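# Fit two printed parts onto jig pins, or press CALL

## Task

Working quickly, seat both of the loose printed parts on their matching pins in the jig the way the drawing shows; but if the kit turns out to be one that must not be assembled, instead press and keep the blue CALL button down for about one second using a shut gripper, and do not move that kit's parts.

## Robot and tools

Robot: two six-joint arms with parallel grippers, left_arm and right_arm. In the scene frame the origin sits at table height midway between the nominal bases; +x points out over the table, +y toward left_arm, +z up. Calibrated bases: left_arm at (+0.043, +0.286, 0) m, right_arm at (+0.041, -0.252, 0) m, both turned only slightly about z. The arm names do not match image left and right. Anything ending up off the table fails the job.

Row layout, shared by execute_actions and move: one flat list of 14 numbers, each between -1 and 1, always covering both arms even if one stays still. Numbers 1-6 are left_arm joints, number 7 its opening, numbers 8-13 right_arm joints, number 14 its opening. Joint order within each arm: shoulder, elbow, wrist roll, wrist pitch, waist, wrist yaw. Joint numbers are offsets, not poses: they count from the arm's reported Joint targets at the start of the action (or of the move), never from the previous row, so sending the same offset twice moves the joint twice. Scale: 1.0 equals 2.811 rad for shoulder and waist, 2.53 rad elbow, 2.575 rad wrist pitch, 8.12 rad wrist yaw, 9.528 rad wrist roll. The opening is absolute: +1 fully open, -1 shut. Writing 0 as an opening is a real command, so to keep a gripper unchanged repeat its current value (see Tool commands).

Signs: waist and elbow run opposite to the URDF in everything you send and read. URDF ranges: waist -2.880..2.880, shoulder 0.000..3.142, elbow 0.000..3.019 (so -3.019..0 in your numbers), wrist pitch -1.693..1.571, wrist yaw -1.571..1.571, wrist roll -2.094..2.094. Asking a joint more than 0.084 rad beyond its range end refuses the action for both arms; true ends may differ by up to 0.084 rad. A 'joint sent to its limit' line means a joint was clipped at its end.

execute_actions(actions, cameras): actions is a list of actions; each action is a table of up to 15 rows, one per 1/30 s step; a short table repeats its final row to fill 15 steps. Each action lasts 0.5 s. An empty actions list just reports state and images. cameras: list of names, ["all"], or []; an unknown name invalidates the call.

move(target, speed, blend, opening_speed, grip_force, blocking, cameras): target is one 14-number row or a list of up to 15 rows; every row's offsets count from the same starting Joint targets, not from the row before. All joints move together, so hand paths curve, and there is no obstacle avoidance. speed: rad/s for the joint with the farthest to travel, 0.01 to 12.57, default 0.5, single value or one per target. blend: rad of corner rounding per target, default 0 (halt at each). opening_speed: opening-scale units per second, at least 0.2; use it to close gently. grip_force: newtons per pad, 10 to 50, one value or one per arm; persists; lower forces close slowly. blocking=false returns after about 0.5 s while motion continues. Whole list limited to 10 s. The result adds a 'move:' line: done, off_target (resting over 0.035 rad from target), moving, held (a check withheld steps or clearance stopped it) or fault; limits=held may appear. done does not prove contact or its absence.

wait(seconds 0-10, cameras) lets time pass holding commands; a running move continues. stop(cameras) brakes a running move (needs room when fast). zoom_image(camera, region=[x0,y0,x1,y1] in pixels, up to 504 wide/high) enlarges part of the newest image of cam_high, cam_low, cam_over, cam_left_wrist or cam_right_wrist. read_manual gives licence text only. finished_scene ends the run irreversibly; the result must then hold without the robot.

Result lines: end_effector_position (m) and end_effector_quat_wxyz in the scene frame, at the point between the pads about 1 cm short of the fingertips, possibly off by a few cm. Gripper +z runs along the fingers, y is the closing direction. Joint positions (rad) and Joint velocities come per arm in the order above, then the pad gap in m (0.094 open). Joint targets is the base for your next offsets. grip_measured is opening on the command scale; grip_effort_nm is gripper motor effort (negative closing), not pad force. Joint torques are noisy and biased; numbers 2 and 4 wrap at ±28 N m. 'joint command not followed' means the clearance check altered targets; it does not keep the two grippers apart. Step readings list joint positions at some steps. Motor temperatures and MOTOR HOT appear near 85 °C; at 100 °C that arm goes limp for 30-60 s or more.

Motion limits: targets may lead measured angles only by a fixed amount per step, and an arm whose targets would shift the hand over 110 mm is scaled back, so big moves need several actions. Tiny turns may not start.

Cautions: do not let arms touch or grip each other's fingers; avoid fast or hard contact with fixed or heavy objects; do not release moving parts or drop them from height; do not push into unreachable poses, which heats motors. To end a push, command targets back beyond the measured positions. Close slowly on fragile items; open well above grip_measured to release.

Each tool is called after "Emit:" as a command line: name --argument value for each argument, lists and objects as JSON in quotes; but a table of rows of numbers goes row by row, as --pt "numbers of a row", without its own name.

## Session

Emit:
execute_actions --actions '[]'

Scene clock: 0.00 s.
left_arm: end_effector_position=(+0.6135, +0.3135, +0.2203) grip_measured=+1.000 grip_effort_nm=n/a end_effector_quat_wxyz=(+0.120, -0.323, +0.938, -0.044) | right_arm: end_effector_position=(+0.3789, -0.0281, +0.2396) grip_measured=+1.000 grip_effort_nm=n/a end_effector_quat_wxyz=(+0.081, -0.563, +0.802, +0.181)
Joint names: [shoulder, elbow, wrist roll, wrist pitch, waist, wrist yaw]
Joint positions: left_arm=[1.675 -1.571 -0.612 -1.21 -0.046 0.018 0.094] | right_arm=[1.331 -1.224 -0.781 -1.366 -0.407 -0.387 0.094]
Joint velocities: within noise
Joint torques (N m): no reading
Motor temperatures (°C): left_arm=[27 22 25 24 25 25 24] | right_arm=[23 25 22 23 25 25 24]
Heat: left arm: hottest shoulder 27 °C; right arm: hottest waist 25 °C.
Joint targets: left_arm=[1.678 -1.597 -0.612 -1.209 -0.046 0.018] | right_arm=[1.334 -1.247 -0.781 -1.365 -0.407 -0.387]
Tool commands: left_gripper/opening=+1.0 right_gripper/opening=+1.0

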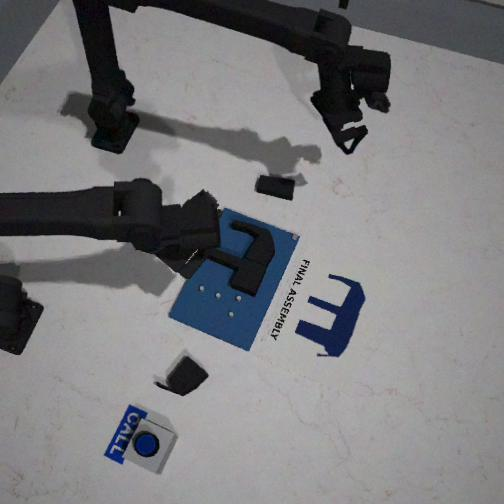

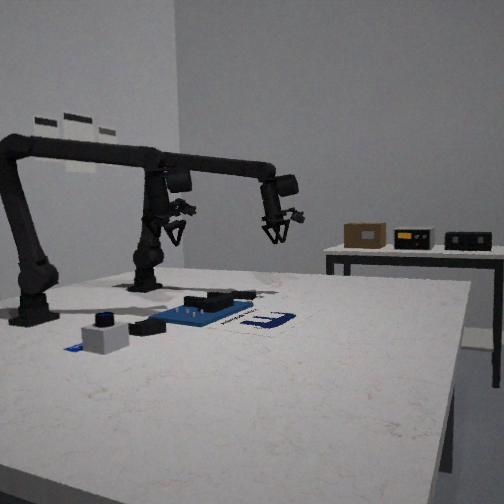

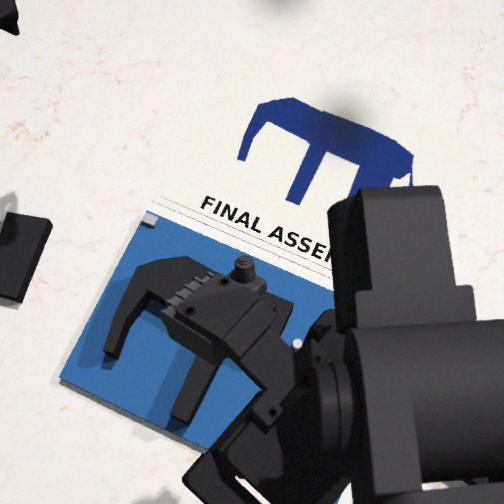

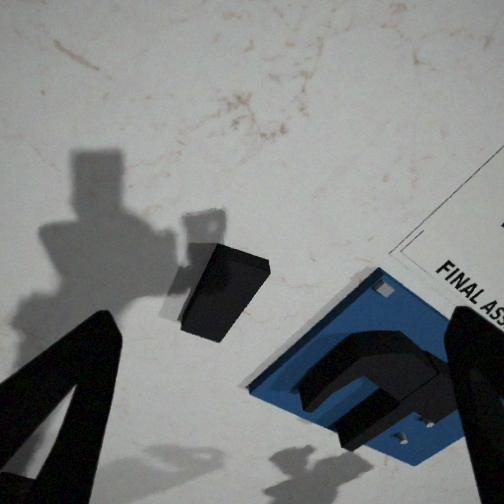

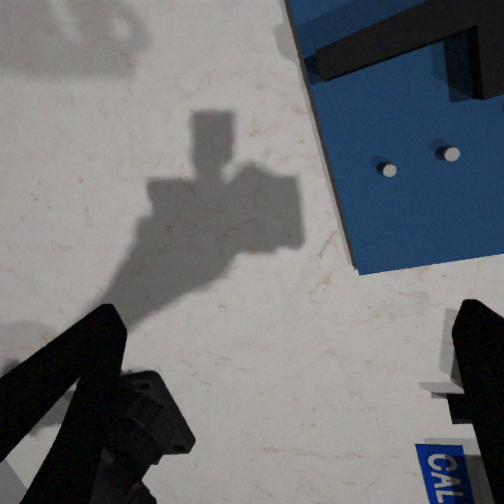

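Emit:
zoom_image --camera "cam_high" --region '[140, 160, 390, 410]'

Emit:
zoom_image --camera "cam_high" --region '[100, 330, 220, 480]'

Emit:
zoom_image --camera "cam_left_wrist" --region '[160, 200, 504, 480]'

Emit:
zoom_image --camera "cam_over" --region '[0, 80, 420, 500]'

Emit:
zoom_image --camera "cam_low" --region '[50, 270, 310, 370]'

Scaled by 2.016.

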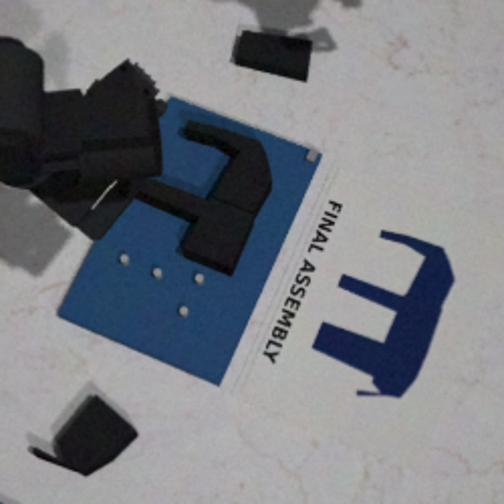

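Scaled by 3.360.

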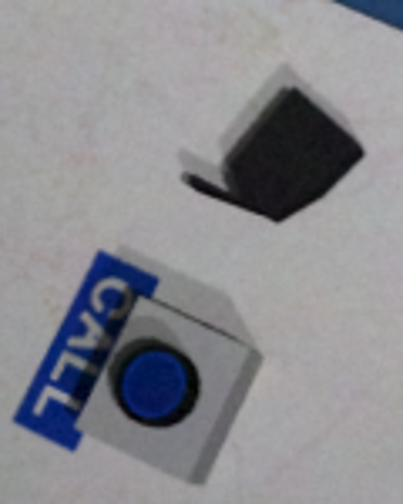

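Scaled by 1.465.

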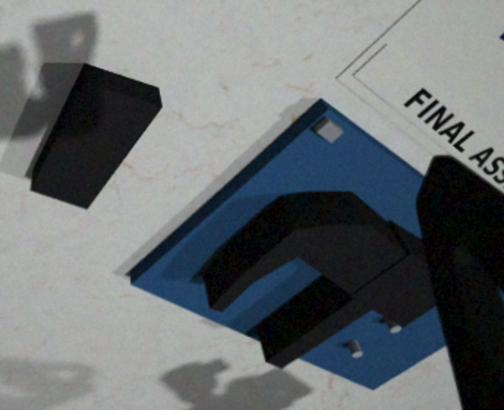

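Scaled by 1.200.

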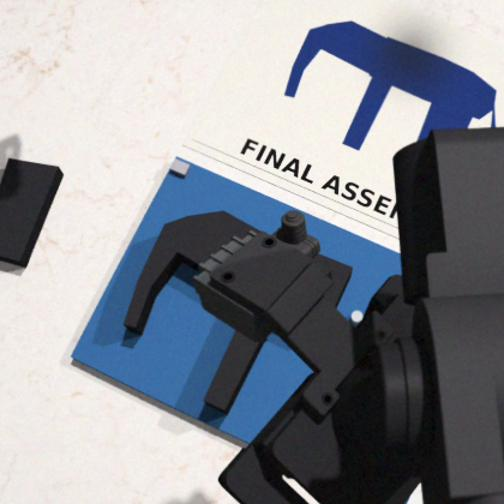

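Scaled by 1.938.

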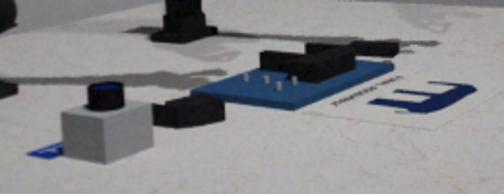

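Emit:
move --target '[0.0334,0.004,0.0642,-0.0687,0.043,-0.0022,1,0.1558,-0.1344,0.082,-0.0082,0.1377,0.0477,1]' --speed 0.9 --cameras '["all"]'

Scene clock: 55.97 s.
left_arm: end_effector_position=(+0.5776, +0.2548, +0.1722) grip_measured=+1.000 grip_effort_nm=-0.01 end_effector_quat_wxyz=(+0.005, +0.023, +1.000, -0.002) | right_arm: end_effector_position=(+0.5671, -0.2356, +0.1579) grip_measured=+1.000 grip_effort_nm=-0.01 end_effector_quat_wxyz=(-0.014, -0.023, +1.000, +0.001)
Joint names: [shoulder, elbow, wrist roll, wrist pitch, waist, wrist yaw]
Joint positions: left_arm=[1.755 -1.571 -0.01 -1.377 0.064 0.004 0.094] | right_arm=[1.763 -1.543 -0.015 -1.378 -0.014 -0.003 0.094]
Joint torques (N m): left_arm=[-13.16 -10.85 0.19 -0.39 0.38 -0.07] | right_arm=[-12.92 -14.31 0.25 0.43 -1.38 0.12]
Motor temperatures (°C): left_arm=[28 29 25 24 25 25 24] | right_arm=[25 33 22 23 25 25 24]
Heat: left arm: hottest elbow 29 °C; right arm: hottest elbow 33 °C.
Joint targets: left_arm=[1.772 -1.587 -0.001 -1.386 0.074 0.000] | right_arm=[1.772 -1.587 0.001 -1.386 -0.019 0.000]
move: off_target (right_arm); right_arm: the elbow is farthest, 0.044 rad from its target
camera_calibration:
cam_left_wrist: T_world_to_cam=[[-0.13362, -0.989295, -0.0586577, 0.347338], [-0.773429, 0.0670904, 0.630322, 0.346702], [-0.61964, 0.129591, -0.774114, 0.556759], [0, 0, 0, 1]] pos_world=[0.65955, 0.248208, 0.232835]
cam_right_wrist: T_world_to_cam=[[-0.0171448, -0.995336, -0.0949338, -0.204459], [-0.788145, -0.0449717, 0.613845, 0.370948], [-0.615251, 0.0853458, -0.783698, 0.586069], [0, 0, 0, 1]] pos_world=[0.649435, -0.236842, 0.212187]

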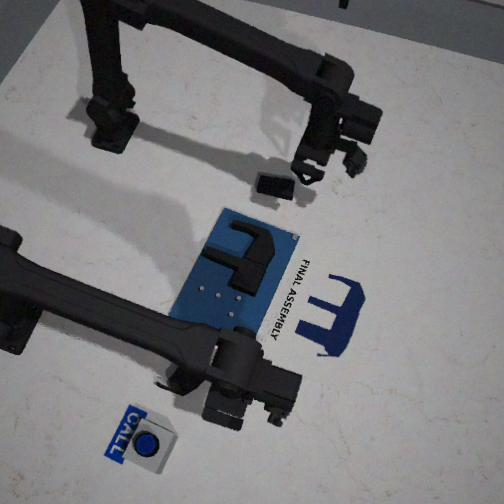

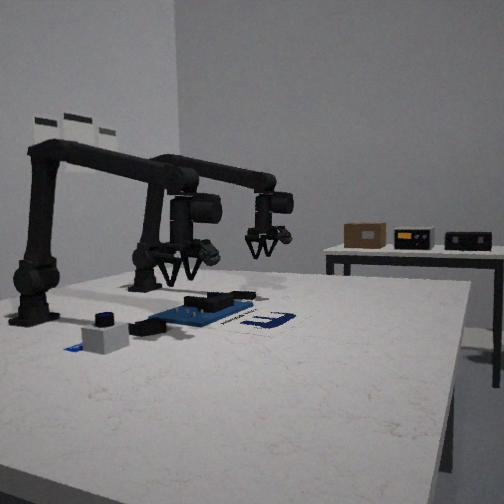

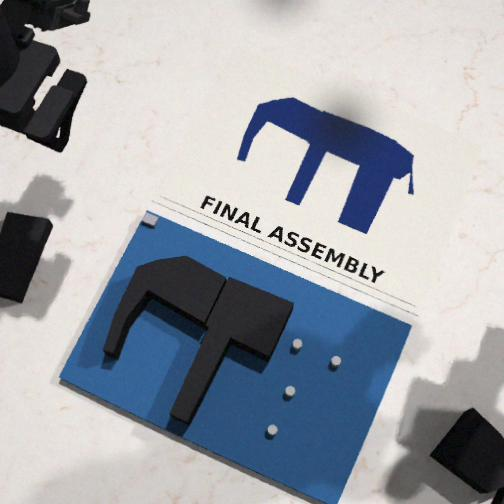

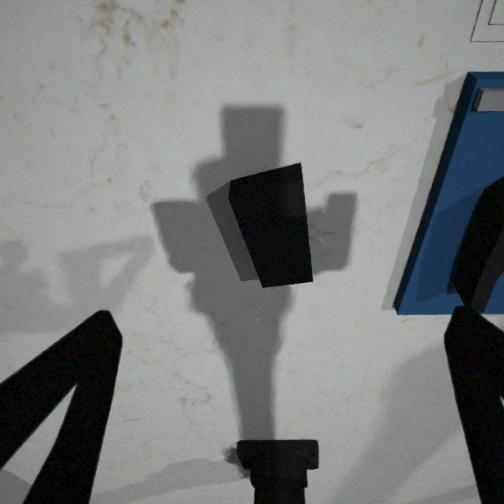

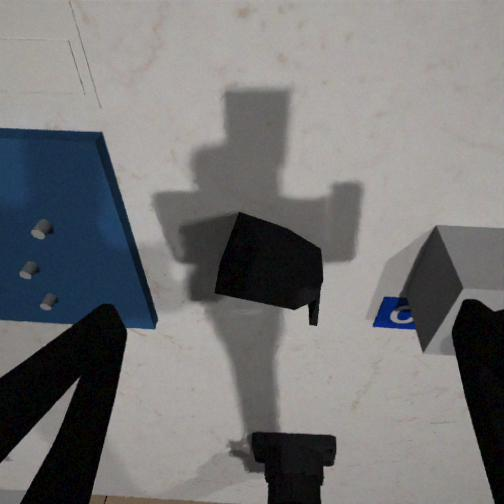

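Emit:
zoom_image --camera "cam_over" --region '[220, 80, 440, 300]'

Emit:
zoom_image --camera "cam_over" --region '[60, 230, 420, 504]'

Emit:
zoom_image --camera "cam_right_wrist" --region '[0, 100, 400, 350]'

Emit:
zoom_image --camera "cam_left_wrist" --region '[180, 140, 340, 300]'

Scaled by 2.291.

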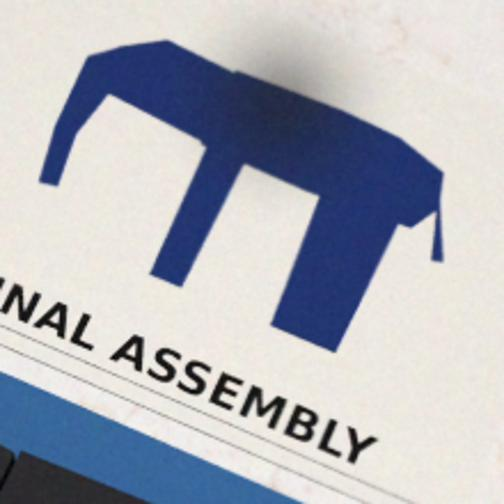

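Scaled by 1.400.

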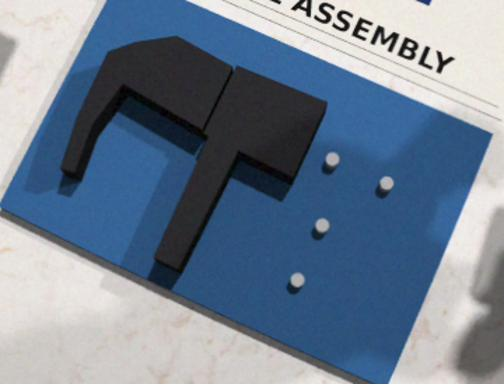

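Scaled by 1.260.

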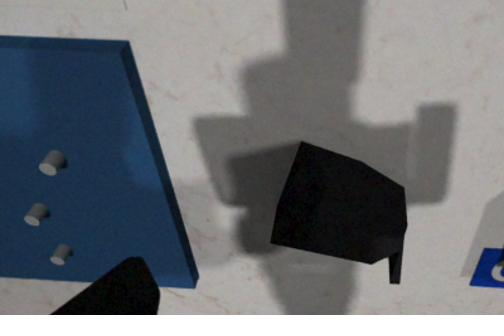

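Scaled by 3.150.

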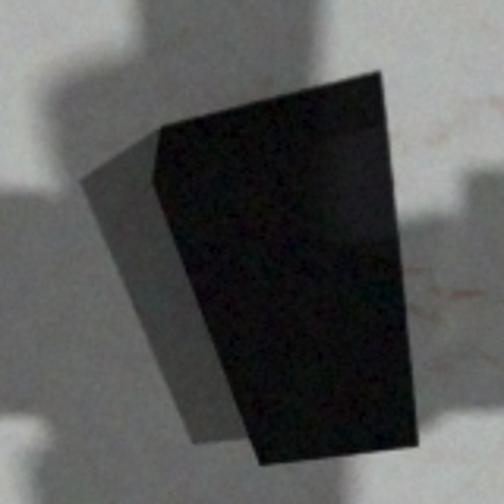

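Emit:
move --target '[-0.0466,0.1455,-0.0153,0.0928,-0.006,0,1,-0.0626,0.1553,-0.1281,0.0963,-0.0125,0,1]' --speed 0.9 --cameras '["cam_left_wrist","cam_right_wrist","cam_over"]'

Scene clock: 153.03 s.
left_arm: end_effector_position=(+0.5075, +0.2587, +0.0966) grip_measured=+1.000 grip_effort_nm=-0.01 end_effector_quat_wxyz=(-0.006, -0.041, +0.999, -0.001) | right_arm: end_effector_position=(+0.4959, -0.2225, +0.1058) grip_measured=+1.000 grip_effort_nm=-0.02 end_effector_quat_wxyz=(+0.006, -0.593, +0.805, -0.002)
Joint names: [shoulder, elbow, wrist roll, wrist pitch, waist, wrist yaw]
Joint positions: left_arm=[1.653 -1.228 -0.137 -1.157 0.064 0.004 0.094] | right_arm=[1.607 -1.195 -1.204 -1.148 -0.048 -0.003 0.094]
Joint torques (N m): left_arm=[-13.1 -8.16 -0.04 0.29 -0.91 -0.08] | right_arm=[-11.4 -9.61 -0.12 1.1 -1.55 0.04]
Motor temperatures (°C): left_arm=[29 31 25 24 25 25 24] | right_arm=[28 43 22 23 25 25 24]
Heat: left arm: hottest elbow 31 °C; right arm: hottest elbow 43 °C.
Joint targets: left_arm=[1.641 -1.219 -0.146 -1.147 0.058 0.000] | right_arm=[1.596 -1.194 -1.220 -1.138 -0.055 0.000]
move: done
camera_calibration:
cam_left_wrist: T_world_to_cam=[[-0.00851594, -0.998245, -0.0585973, 0.276169], [-0.761523, -0.0315045, 0.647372, 0.357685], [-0.648082, 0.0501362, -0.759918, 0.487784], [0, 0, 0, 1]] pos_world=[0.590861, 0.262497, 0.155303]
cam_right_wrist: T_world_to_cam=[[0.931687, -0.353341, -0.0843196, -0.526408], [-0.240212, -0.773387, 0.586661, -0.083457], [-0.272503, -0.52633, -0.805431, 0.196494], [0, 0, 0, 1]] pos_world=[0.523945, -0.147125, 0.162837]
Images, in order (width x height): cam_over 504x504, cam_left_wrist 504x504, cam_right_wrist 504x504.

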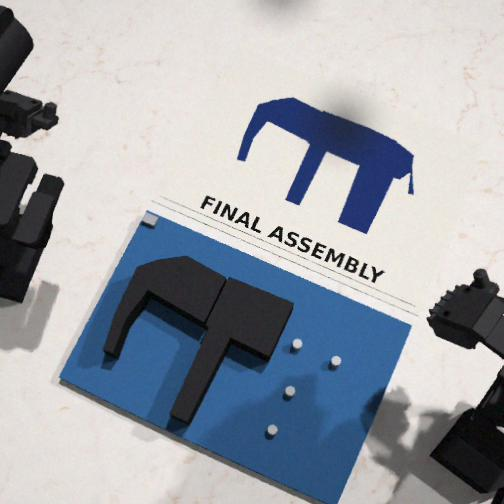

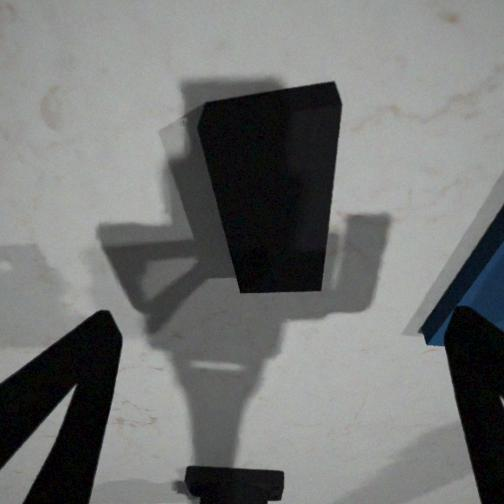

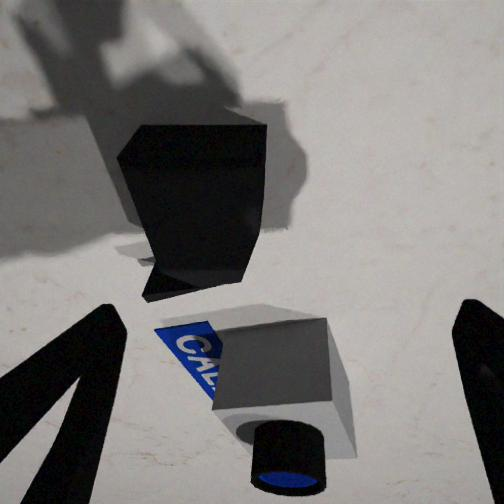

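Emit:
zoom_image --camera "cam_right_wrist" --region '[100, 110, 290, 310]'

Emit:
zoom_image --camera "cam_left_wrist" --region '[180, 70, 360, 310]'

Scaled by 2.520.

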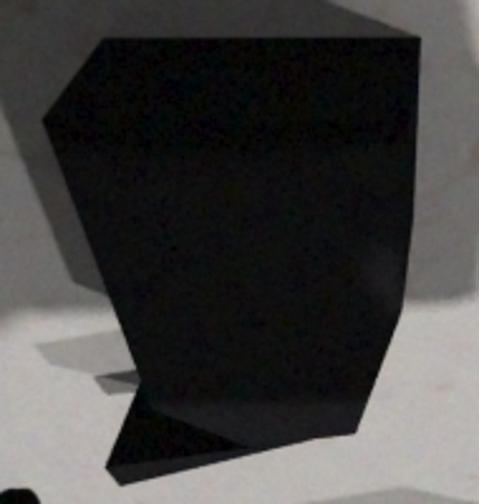

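Scaled by 2.100.

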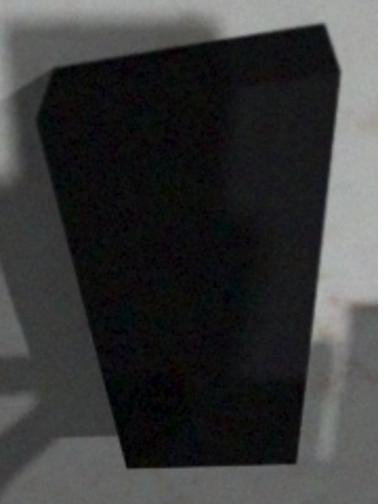

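Emit:
move --pt "0.0032 0.0273 -0.002 0.0342 0 0 1 -0.0053 0.0486 0.0082 0.0377 -0.0153 0 1" --pt "0.0317 0.0518 -0.002 0.0893 0 0 1 0.0245 0.0735 0.0082 0.0948 -0.0153 0 1" --blend '[0.03,0]' --speed '[0.5,0.25]' --cameras '["cam_left_wrist","cam_right_wrist"]'

Scene clock: 190.13 s.
left_arm: end_effector_position=(+0.5009, +0.2592, +0.0240) grip_measured=+1.000 grip_effort_nm=-0.01 end_effector_quat_wxyz=(+0.009, -0.051, +0.999, -0.002) | right_arm: end_effector_position=(+0.4682, -0.2037, +0.0239) grip_measured=+1.000 grip_effort_nm=-0.02 end_effector_quat_wxyz=(+0.009, -0.593, +0.805, -0.004)
Joint names: [shoulder, elbow, wrist roll, wrist pitch, waist, wrist yaw]
Joint positions: left_arm=[1.718 -1.094 -0.158 -0.929 0.064 0.003 0.094] | right_arm=[1.654 -1.007 -1.157 -0.904 -0.096 -0.002 0.094]
Joint torques (N m): left_arm=[-10.7 -7.46 -0.02 0.39 -0.97 -0.05] | right_arm=[-9.47 -8.66 0.23 1.13 -1.14 0.02]
Motor temperatures (°C): left_arm=[30 31 25 24 25 25 24] | right_arm=[30 37 22 23 25 25 24]
Heat: left arm: hottest elbow 31 °C; right arm: hottest elbow 37 °C.
Joint targets: left_arm=[1.730 -1.088 -0.165 -0.917 0.058 0.000] | right_arm=[1.665 -1.008 -1.142 -0.894 -0.097 0.000]
move: done
camera_calibration:
cam_left_wrist: T_world_to_cam=[[0.013834, -0.99825, -0.0574918, 0.261202], [-0.779803, -0.0467604, 0.624276, 0.413454], [-0.625872, 0.036196, -0.779086, 0.421311], [0, 0, 0, 1]] pos_world=[0.582486, 0.264828, 0.085145]
cam_right_wrist: T_world_to_cam=[[0.932701, -0.352202, -0.0776067, -0.501288], [-0.243655, -0.774019, 0.584403, -0.0260003], [-0.265897, -0.526164, -0.807744, 0.129908], [0, 0, 0, 1]] pos_world=[0.495758, -0.128326, 0.0812237]
Images, in order (width x height): cam_left_wrist 504x504, cam_right_wrist 504x504.

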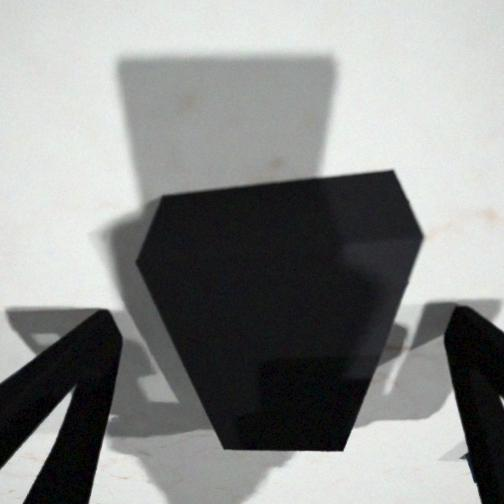

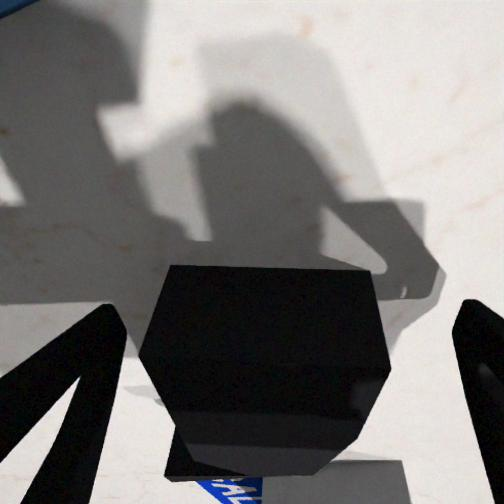

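Emit:
move --pt "0.0064 0 0 0.007 0 0 1 0.0064 0 0 0.007 0 0 1" --pt "0.0064 0 0 0.007 0 0 -0.5 0.0064 0 0 0.007 0 0 -0.3" --opening_speed 1.0 --speed 0.2 --cameras '["cam_left_wrist","cam_right_wrist"]'

Scene clock: 200.93 s.
left_arm: end_effector_position=(+0.5053, +0.2599, +0.0234) grip_measured=-0.108 grip_effort_nm=-1.03 end_effector_quat_wxyz=(+0.017, -0.052, +0.998, -0.001) | right_arm: end_effector_position=(+0.4714, -0.2033, +0.0191) grip_measured=+0.171 grip_effort_nm=-1.03 end_effector_quat_wxyz=(+0.012, -0.593, +0.805, -0.005)
Joint names: [shoulder, elbow, wrist roll, wrist pitch, waist, wrist yaw]
Joint positions: left_arm=[1.72 -1.094 -0.16 -0.911 0.064 -0.001 0.042] | right_arm=[1.666 -1.007 -1.157 -0.886 -0.096 -0.002 0.055]
Joint torques (N m): left_arm=[-10.11 -7.5 0.01 0.43 -0.85 0.14] | right_arm=[-9.11 -8.61 0.23 1.13 -1.03 0.02]
Heat: left arm: hottest shoulder 30 °C; right arm: hottest elbow 36 °C.
Joint targets: left_arm=[1.748 -1.088 -0.165 -0.899 0.058 0.000] | right_arm=[1.683 -1.008 -1.142 -0.876 -0.097 0.000]
move: done
camera_calibration:
cam_left_wrist: T_world_to_cam=[[0.0175243, -0.99802, -0.0604139, 0.25993], [-0.789915, -0.0508625, 0.611103, 0.423664], [-0.612966, 0.0370127, -0.789242, 0.417071], [0, 0, 0, 1]] pos_world=[0.585754, 0.265527, 0.0859713]
cam_right_wrist: T_world_to_cam=[[0.933035, -0.35255, -0.0717873, -0.504905], [-0.247797, -0.774355, 0.582212, -0.0202297], [-0.260848, -0.525436, -0.809862, 0.124935], [0, 0, 0, 1]] pos_world=[0.49867, -0.128024, 0.0767121]
Images, in order (width x height): cam_left_wrist 504x504, cam_right_wrist 504x504.

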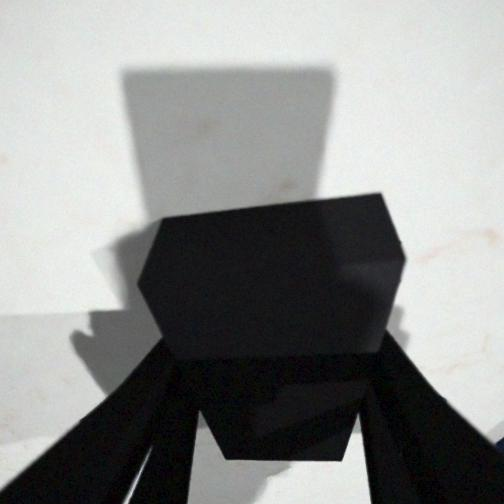

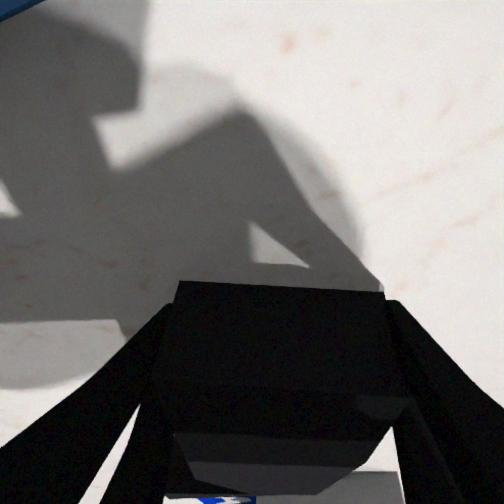

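Emit:
move --pt "-0.0427 0 0 -0.0466 0 0 -0.5 -0.0427 0 0 -0.0466 0 0 -0.3" --pt "-0.1238 -0.0047 0 0.4656 0 0.1268 -0.5 -0.1007 -0.0364 0 0.4567 0 0.1268 -0.3" --blend '[0.05,0]' --speed '[0.4,1.0]' --cameras '["cam_low","cam_high","cam_over"]'

Emit:
zoom_image --camera "cam_low" --region '[100, 150, 350, 350]'

Scene clock: 216.60 s.
left_arm: end_effector_position=(+0.5872, +0.1061, +0.3892) grip_measured=-0.108 grip_effort_nm=-1.04 end_effector_quat_wxyz=(+0.562, +0.307, +0.645, -0.417) | right_arm: end_effector_position=(+0.6023, -0.3387, +0.3716) grip_measured=+0.170 grip_effort_nm=-1.03 end_effector_quat_wxyz=(+0.336, -0.108, +0.712, -0.607)
Joint names: [shoulder, elbow, wrist roll, wrist pitch, waist, wrist yaw]
Joint positions: left_arm=[1.406 -1.088 -0.16 0.279 0.064 1.026 0.042] | right_arm=[1.404 -1.052 -1.154 0.28 -0.096 1.026 0.055]
Joint torques (N m): left_arm=[-10.58 -11.49 0.02 1.85 -0.97 0.33] | right_arm=[-9.52 -15.76 0.29 2.78 -1.14 0.17]
Heat: left arm: hottest shoulder 30 °C; right arm: hottest elbow 35 °C.
Joint targets: left_arm=[1.400 -1.100 -0.165 0.300 0.058 1.030] | right_arm=[1.400 -1.101 -1.142 0.300 -0.097 1.030]
move: off_target (right_arm); right_arm: the elbow is farthest, 0.048 rad from its target
Images, in order (width x height): cam_high 504x504, cam_low 504x504, cam_over 504x504.

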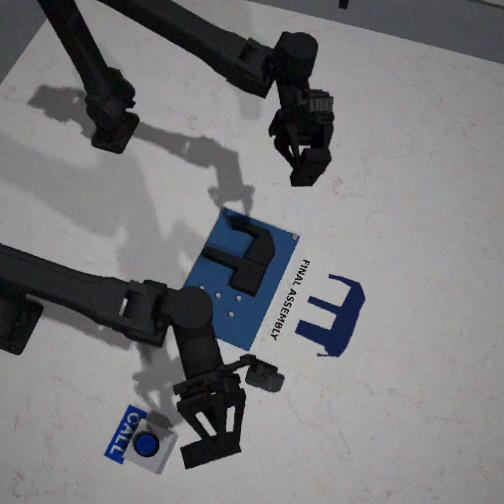

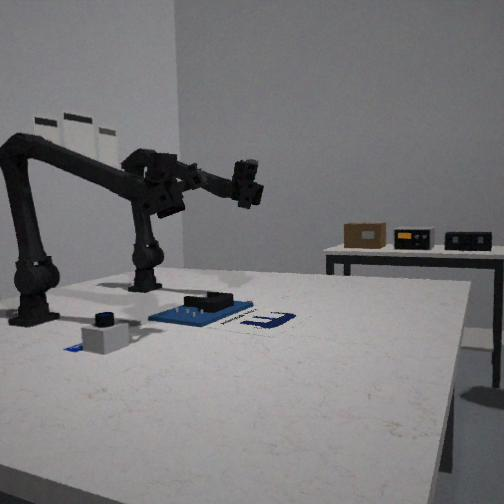

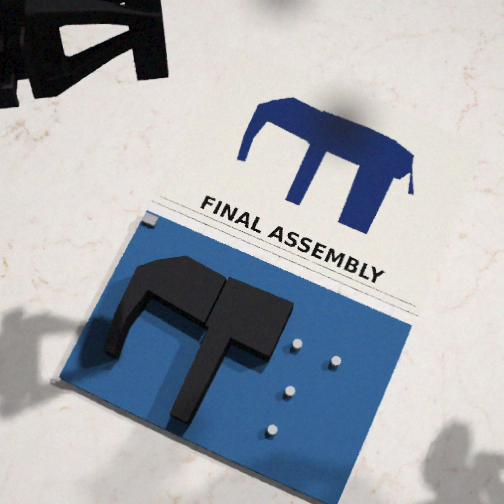

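Scaled by 2.016.

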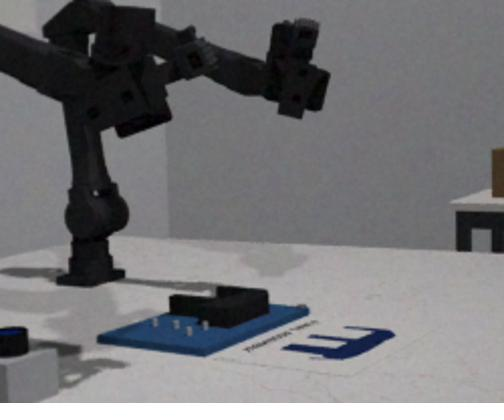

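Emit:
zoom_image --camera "cam_low" --region '[145, 170, 195, 220]'

Emit:
zoom_image --camera "cam_low" --region '[220, 155, 270, 215]'

Scaled by 10.080.

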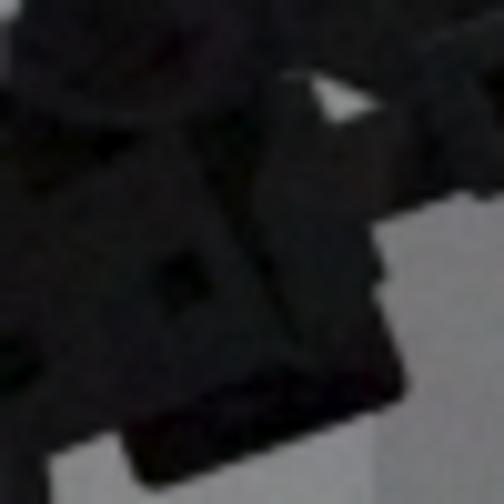

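Scaled by 8.400.

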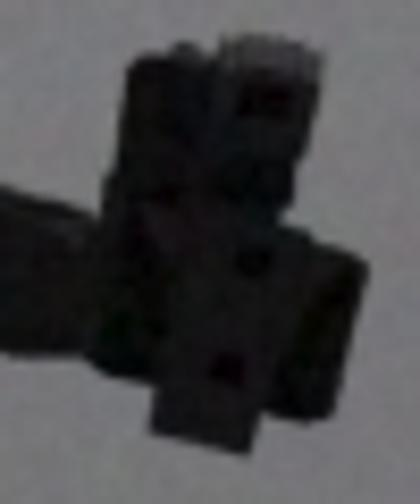

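Emit:
move --target '[0,0,0,0.233,0,0,-0.5,0,0,0,0.435,0,0,-0.3]' --speed 1.0 --cameras '["cam_high"]'

Emit:
zoom_image --camera "cam_high" --region '[150, 300, 290, 440]'

Emit:
zoom_image --camera "cam_high" --region '[240, 90, 380, 230]'

Scene clock: 236.27 s.
left_arm: end_effector_position=(+0.5619, +0.1074, +0.4832) grip_measured=-0.108 grip_effort_nm=-1.04 end_effector_quat_wxyz=(+0.733, +0.408, +0.442, -0.318) | right_arm: end_effector_position=(+0.5202, -0.3482, +0.5259) grip_measured=+0.169 grip_effort_nm=-1.03 end_effector_quat_wxyz=(+0.668, +0.252, +0.461, -0.528)
Joint names: [shoulder, elbow, wrist roll, wrist pitch, waist, wrist yaw]
Joint positions: left_arm=[1.406 -1.088 -0.161 0.882 0.064 1.027 0.042] | right_arm=[1.404 -1.052 -1.154 1.407 -0.096 1.029 0.055]
Joint torques (N m): left_arm=[-10.4 -11.11 -0.03 1.44 -0.97 -0.17] | right_arm=[-8.29 -14.6 0.21 1.54 -1.03 -0.42]
Heat: left arm: hottest elbow 32 °C; right arm: hottest elbow 36 °C.
Joint targets: left_arm=[1.400 -1.100 -0.166 0.900 0.058 1.030] | right_arm=[1.400 -1.101 -1.142 1.420 -0.097 1.030]
move: off_target (right_arm); right_arm: the elbow is farthest, 0.049 rad from its target
Images, in order (width x height): cam_high 504x504.

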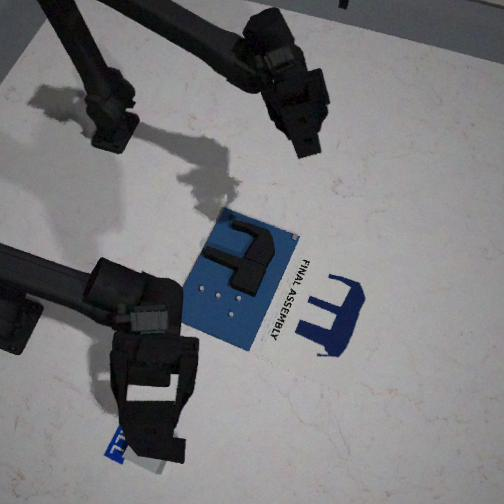

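Scaled by 3.600.

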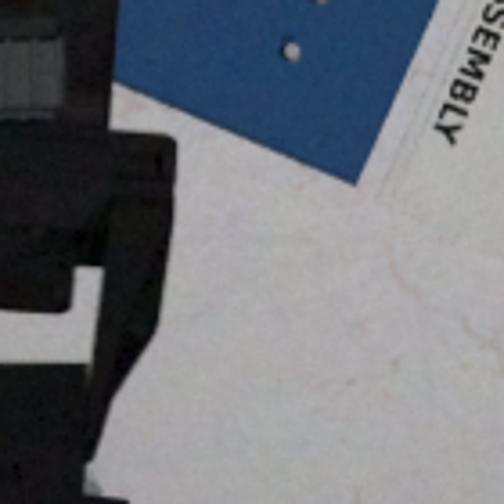

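Scaled by 3.600.

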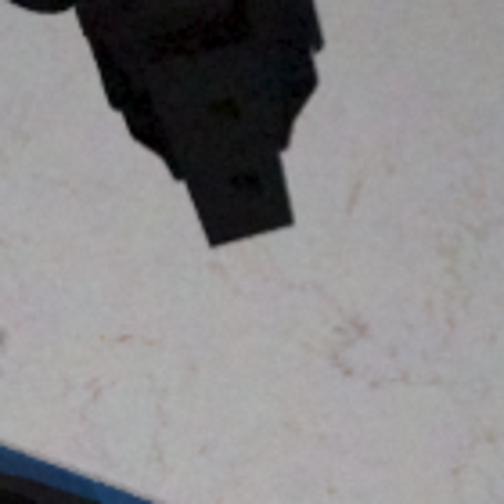

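Emit:
move --target '[0,0,0,0,0,0,-0.5,0,0,0,0.054,0,-0.084,-0.3]' --speed 1.0 --cameras '["cam_high"]'

Emit:
zoom_image --camera "cam_high" --region '[130, 260, 290, 420]'

Scene clock: 247.83 s.
left_arm: end_effector_position=(+0.5619, +0.1074, +0.4832) grip_measured=-0.108 grip_effort_nm=-1.04 end_effector_quat_wxyz=(+0.733, +0.408, +0.442, -0.318) | right_arm: end_effector_position=(+0.5166, -0.2588, +0.6042) grip_measured=+0.169 grip_effort_nm=-1.03 end_effector_quat_wxyz=(+0.823, +0.029, +0.251, -0.509)
Joint names: [shoulder, elbow, wrist roll, wrist pitch, waist, wrist yaw]
Joint positions: left_arm=[1.406 -1.088 -0.161 0.882 0.064 1.027 0.042] | right_arm=[1.404 -1.052 -1.154 1.546 -0.096 0.352 0.055]
Joint torques (N m): left_arm=[-10.34 -11.1 -0.03 1.46 -0.91 -0.17] | right_arm=[-8.18 -14.46 0.22 1.35 -1.03 -0.31]
Heat: left arm: hottest elbow 32 °C; right arm: hottest elbow 37 °C.
Joint targets: left_arm=[1.400 -1.100 -0.166 0.900 0.058 1.030] | right_arm=[1.400 -1.101 -1.142 1.559 -0.097 0.347]
move: off_target (right_arm); right_arm: the elbow is farthest, 0.049 rad from its target
Images, in order (width x height): cam_high 504x504.

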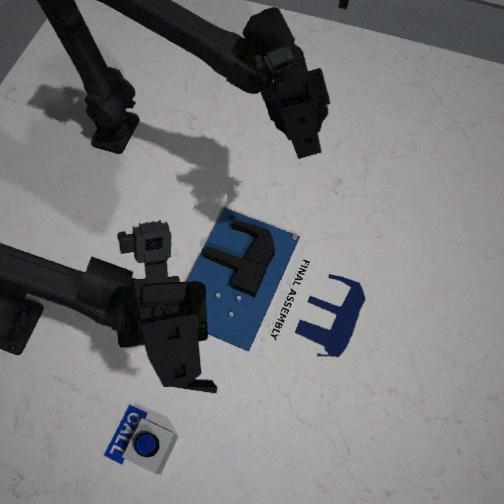

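Scaled by 3.150.

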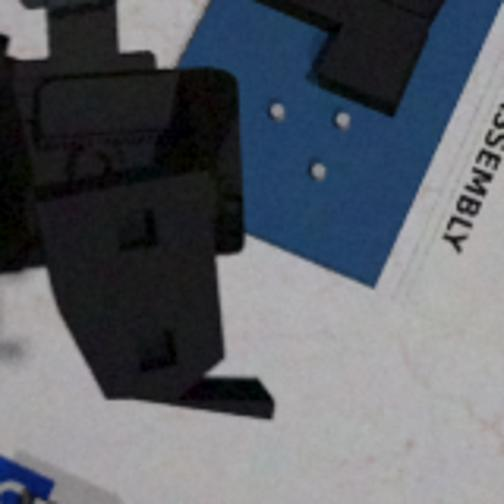

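Emit:
move --target '[0,0,0,-0.796,0,-0.1268,-0.5,0.1245,-0.1281,0,-0.99,-0.1089,-0.0427,-0.3]' --speed 1.2

Emit:
move --target '[0,0,0,0,0,0,-0.5,0,0,0,-0.0985,0,0,-0.3]' --speed 0.6 --cameras '["cam_right_wrist","cam_over","cam_high"]'

Scene clock: 277.77 s.
left_arm: end_effector_position=(+0.4590, +0.2616, +0.1493) grip_measured=-0.108 grip_effort_nm=-1.04 end_effector_quat_wxyz=(+0.055, -0.052, +0.997, -0.008) | right_arm: end_effector_position=(+0.5568, -0.0241, +0.1143) grip_measured=+0.170 grip_effort_nm=-1.03 end_effector_quat_wxyz=(-0.104, +0.703, -0.702, +0.042)
Joint names: [shoulder, elbow, wrist roll, wrist pitch, waist, wrist yaw]
Joint positions: left_arm=[1.406 -1.088 -0.161 -1.141 0.064 0.004 0.042] | right_arm=[1.74 -1.375 -1.154 -0.982 -0.401 0.003 0.055]
Joint torques (N m): left_arm=[-9.64 -10.4 0.01 -0.27 -0.97 -0.08] | right_arm=[-12.51 -14.78 0.22 0.91 -1.14 -0.14]
Heat: left arm: hottest elbow 34 °C; right arm: hottest elbow 39 °C.
Joint targets: left_arm=[1.400 -1.100 -0.166 -1.150 0.058 0.000] | right_arm=[1.750 -1.425 -1.142 -0.990 -0.404 0.001]
move: off_target (right_arm); right_arm: the elbow is farthest, 0.050 rad from its target

Scene clock: 278.83 s.
left_arm: end_effector_position=(+0.4590, +0.2616, +0.1493) grip_measured=-0.108 grip_effort_nm=-1.04 end_effector_quat_wxyz=(+0.055, -0.052, +0.997, -0.008) | right_arm: end_effector_position=(+0.5000, -0.0493, +0.1082) grip_measured=+0.170 grip_effort_nm=-1.03 end_effector_quat_wxyz=(+0.014, +0.708, -0.706, -0.004)
Joint names: [shoulder, elbow, wrist roll, wrist pitch, waist, wrist yaw]
Joint positions: left_arm=[1.406 -1.088 -0.161 -1.141 0.064 0.004 0.042] | right_arm=[1.74 -1.375 -1.154 -1.234 -0.401 0.003 0.055]
Joint torques (N m): left_arm=[-9.64 -10.41 0.01 -0.23 -0.91 -0.08] | right_arm=[-12.04 -14.26 0.2 0.35 -1.14 -0.14]
Heat: left arm: hottest elbow 34 °C; right arm: hottest elbow 39 °C.
Joint targets: left_arm=[1.400 -1.100 -0.166 -1.150 0.058 0.000] | right_arm=[1.750 -1.425 -1.142 -1.244 -0.404 0.001]
move: off_target (right_arm); right_arm: the elbow is farthest, 0.050 rad from its target
camera_calibration:
cam_right_wrist: T_world_to_cam=[[0.991258, -0.061059, -0.116961, -0.480664], [0.0220787, -0.797208, 0.603301, -0.0841474], [-0.130079, -0.600609, -0.788891, 0.214051], [0, 0, 0, 1]] pos_world=[0.506163, 0.0321288, 0.16341]
Images, in order (width x height): cam_high 504x504, cam_over 504x504, cam_right_wrist 504x504.

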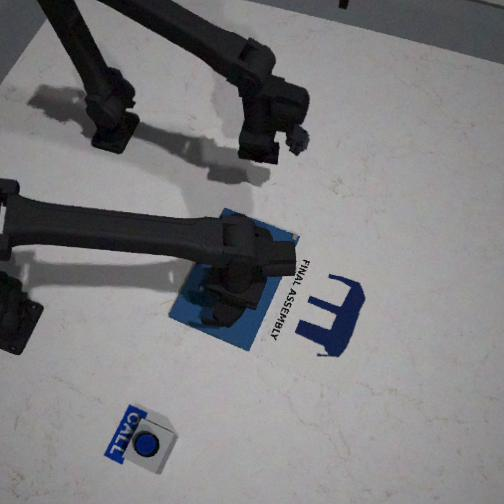

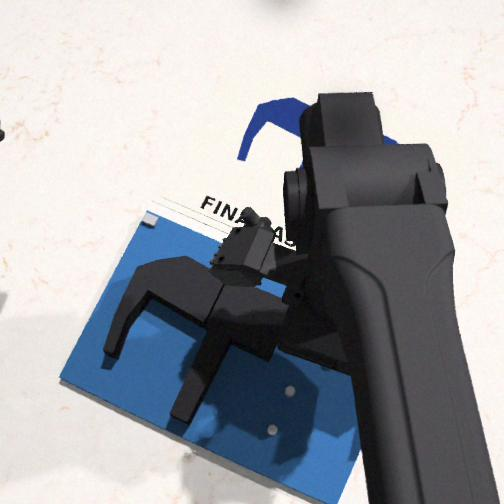

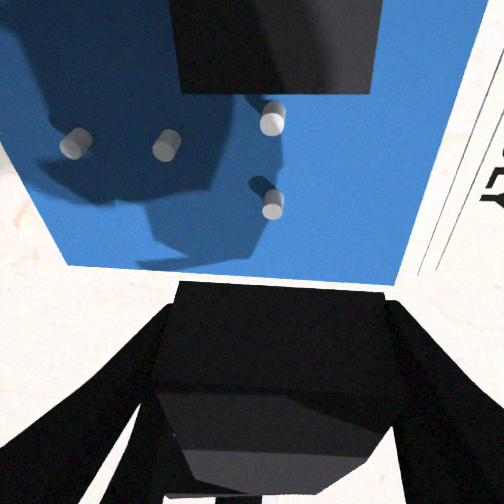

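Emit:
zoom_image --camera "cam_right_wrist" --region '[40, 80, 390, 300]'

Scaled by 1.440.

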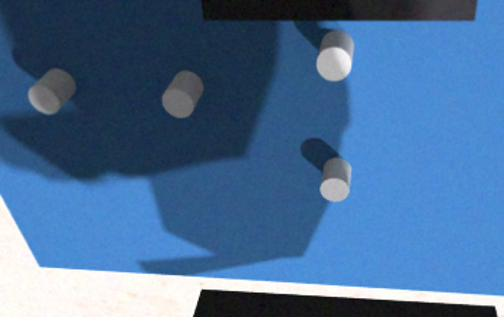

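Emit:
move --target '[0,0,0,0,0,0,-0.5,0.0071,0.0316,0.0067,0.0513,-0.0226,0,-0.3]' --speed 0.3 --cameras '["cam_right_wrist","cam_low"]'

Scene clock: 319.63 s.
left_arm: end_effector_position=(+0.4590, +0.2616, +0.1493) grip_measured=-0.108 grip_effort_nm=-1.04 end_effector_quat_wxyz=(+0.055, -0.052, +0.997, -0.008) | right_arm: end_effector_position=(+0.4974, -0.0126, +0.0859) grip_measured=+0.170 grip_effort_nm=-1.03 end_effector_quat_wxyz=(-0.014, +0.710, -0.704, +0.005)
Joint names: [shoulder, elbow, wrist roll, wrist pitch, waist, wrist yaw]
Joint positions: left_arm=[1.406 -1.088 -0.161 -1.141 0.064 0.004 0.042] | right_arm=[1.76 -1.34 -1.094 -1.121 -0.468 0.002 0.055]
Joint torques (N m): left_arm=[-9.7 -10.4 0.01 -0.23 -0.85 -0.09] | right_arm=[-12.28 -10.1 0.23 1.11 -0.73 -0.11]
Motor temperatures (°C): left_arm=[29 34 25 24 25 25 27] | right_arm=[28 44 21 23 25 25 27]
Heat: left arm: hottest elbow 34 °C; right arm: hottest elbow 44 °C.
Joint targets: left_arm=[1.400 -1.100 -0.166 -1.150 0.058 0.000] | right_arm=[1.770 -1.345 -1.078 -1.111 -0.467 0.001]
move: done
camera_calibration:
cam_right_wrist: T_world_to_cam=[[0.996388, -0.0522175, -0.0669713, -0.485219], [-0.00344179, -0.8128, 0.582533, -0.0270399], [-0.0848526, -0.580198, -0.810043, 0.197828], [0, 0, 0, 1]] pos_world=[0.500159, 0.0674645, 0.143505]
Images, in order (width x height): cam_low 504x504, cam_right_wrist 504x504.

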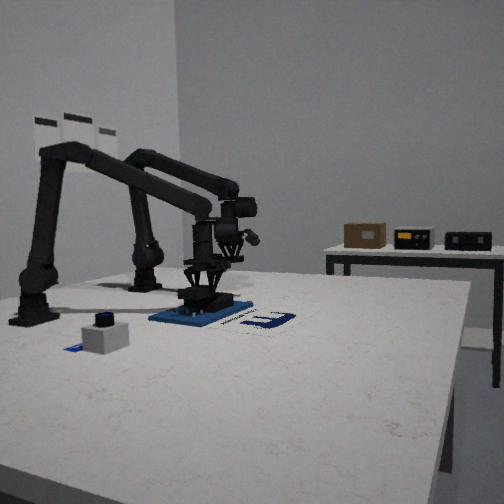

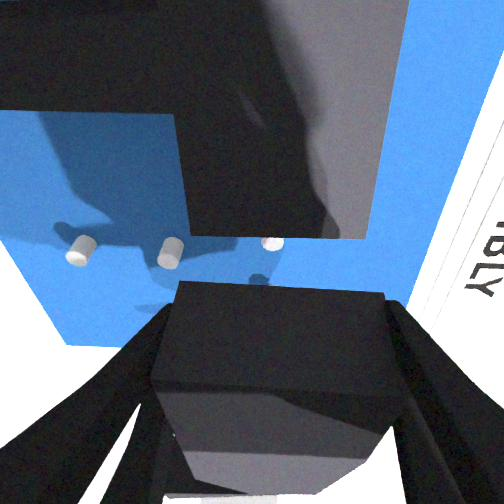

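Emit:
move --target '[0,0,0,0,0,0,-0.5,0.011,0.0217,-0.0041,0.0338,0.0014,0,-0.3]' --speed 0.2 --cameras '["cam_right_wrist","cam_over","cam_high","cam_low"]'

Emit:
zoom_image --camera "cam_low" --region '[140, 270, 260, 340]'

Scene clock: 362.97 s.
left_arm: end_effector_position=(+0.4590, +0.2616, +0.1493) grip_measured=-0.108 grip_effort_nm=-1.04 end_effector_quat_wxyz=(+0.055, -0.052, +0.997, -0.008) | right_arm: end_effector_position=(+0.4986, -0.0119, +0.0628) grip_measured=+0.170 grip_effort_nm=-1.03 end_effector_quat_wxyz=(-0.024, +0.712, -0.701, +0.008)
Joint names: [shoulder, elbow, wrist roll, wrist pitch, waist, wrist yaw]
Joint positions: left_arm=[1.406 -1.088 -0.161 -1.141 0.064 0.004 0.042] | right_arm=[1.778 -1.297 -1.102 -1.039 -0.468 0.002 0.055]
Joint torques (N m): left_arm=[-9.58 -10.41 0.01 -0.21 -0.97 -0.08] | right_arm=[-11.46 -8.83 -0.09 1.33 -0.5 -0.08]
Heat: left arm: hottest elbow 34 °C; right arm: hottest elbow 40 °C.
Joint targets: left_arm=[1.400 -1.100 -0.166 -1.150 0.058 0.000] | right_arm=[1.801 -1.290 -1.117 -1.025 -0.463 0.001]
move: done
camera_calibration:
cam_right_wrist: T_world_to_cam=[[0.997841, -0.0437161, -0.0490126, -0.489728], [-0.00764238, -0.818499, 0.574458, -0.0104814], [-0.0652298, -0.572843, -0.817066, 0.170305], [0, 0, 0, 1]] pos_world=[0.499699, 0.0675701, 0.121169]
Images, in order (width x height): cam_high 504x504, cam_low 504x504, cam_over 504x504, cam_right_wrist 504x504.

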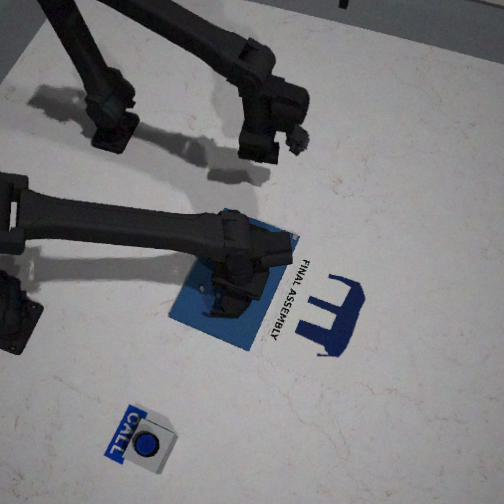

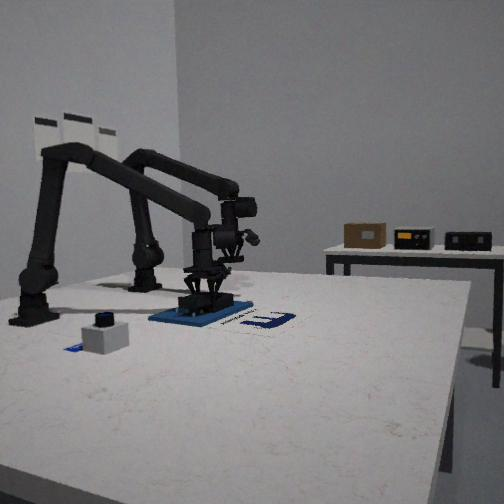

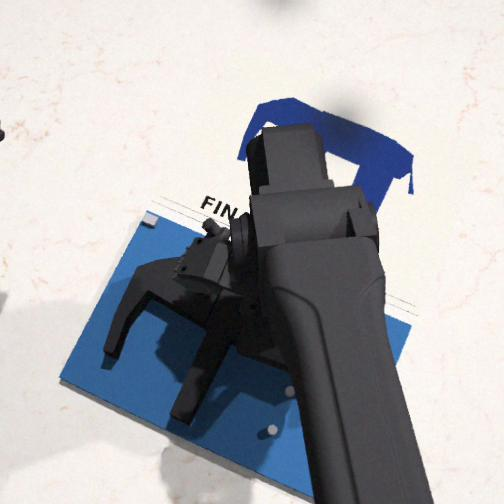

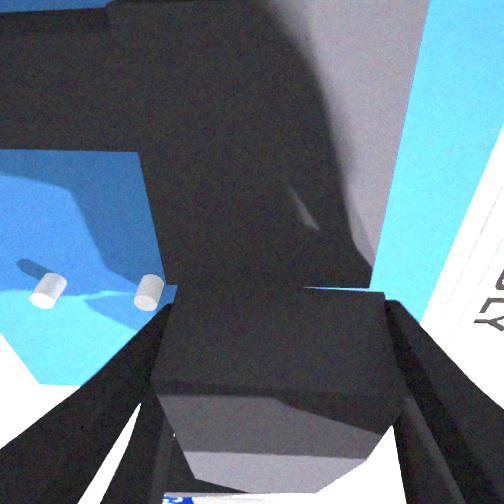

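Scaled by 4.200.

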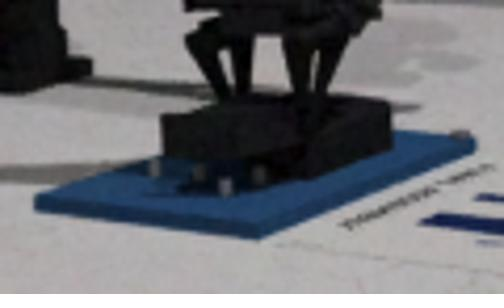

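Emit:
move --target '[0,0,0,0,0,0,-0.5,0.0071,0.0067,-0.0041,0.0031,0.0032,0,-0.3]' --speed 0.1

Scene clock: 378.30 s.
left_arm: end_effector_position=(+0.4590, +0.2616, +0.1493) grip_measured=-0.108 grip_effort_nm=-1.04 end_effector_quat_wxyz=(+0.055, -0.052, +0.997, -0.008) | right_arm: end_effector_position=(+0.4996, -0.0139, +0.0614) grip_measured=+0.171 grip_effort_nm=-1.03 end_effector_quat_wxyz=(-0.025, +0.724, -0.689, +0.009)
Joint names: [shoulder, elbow, wrist roll, wrist pitch, waist, wrist yaw]
Joint positions: left_arm=[1.406 -1.088 -0.161 -1.141 0.064 0.004 0.042] | right_arm=[1.778 -1.293 -1.14 -1.033 -0.463 0 0.055]
Joint torques (N m): left_arm=[-9.58 -10.39 0.01 -0.21 -1.03 -0.09] | right_arm=[-9.99 -7.68 -0.12 1.39 -0.21 -0.03]
Motor temperatures (°C): left_arm=[29 34 25 24 25 25 27] | right_arm=[29 38 21 23 25 25 27]
Heat: left arm: hottest elbow 34 °C; right arm: hottest elbow 38 °C.
Joint targets: left_arm=[1.400 -1.100 -0.166 -1.150 0.058 0.000] | right_arm=[1.820 -1.273 -1.156 -1.016 -0.454 0.001]
move: off_target (right_arm); right_arm: the shoulder is farthest, 0.043 rad from its target


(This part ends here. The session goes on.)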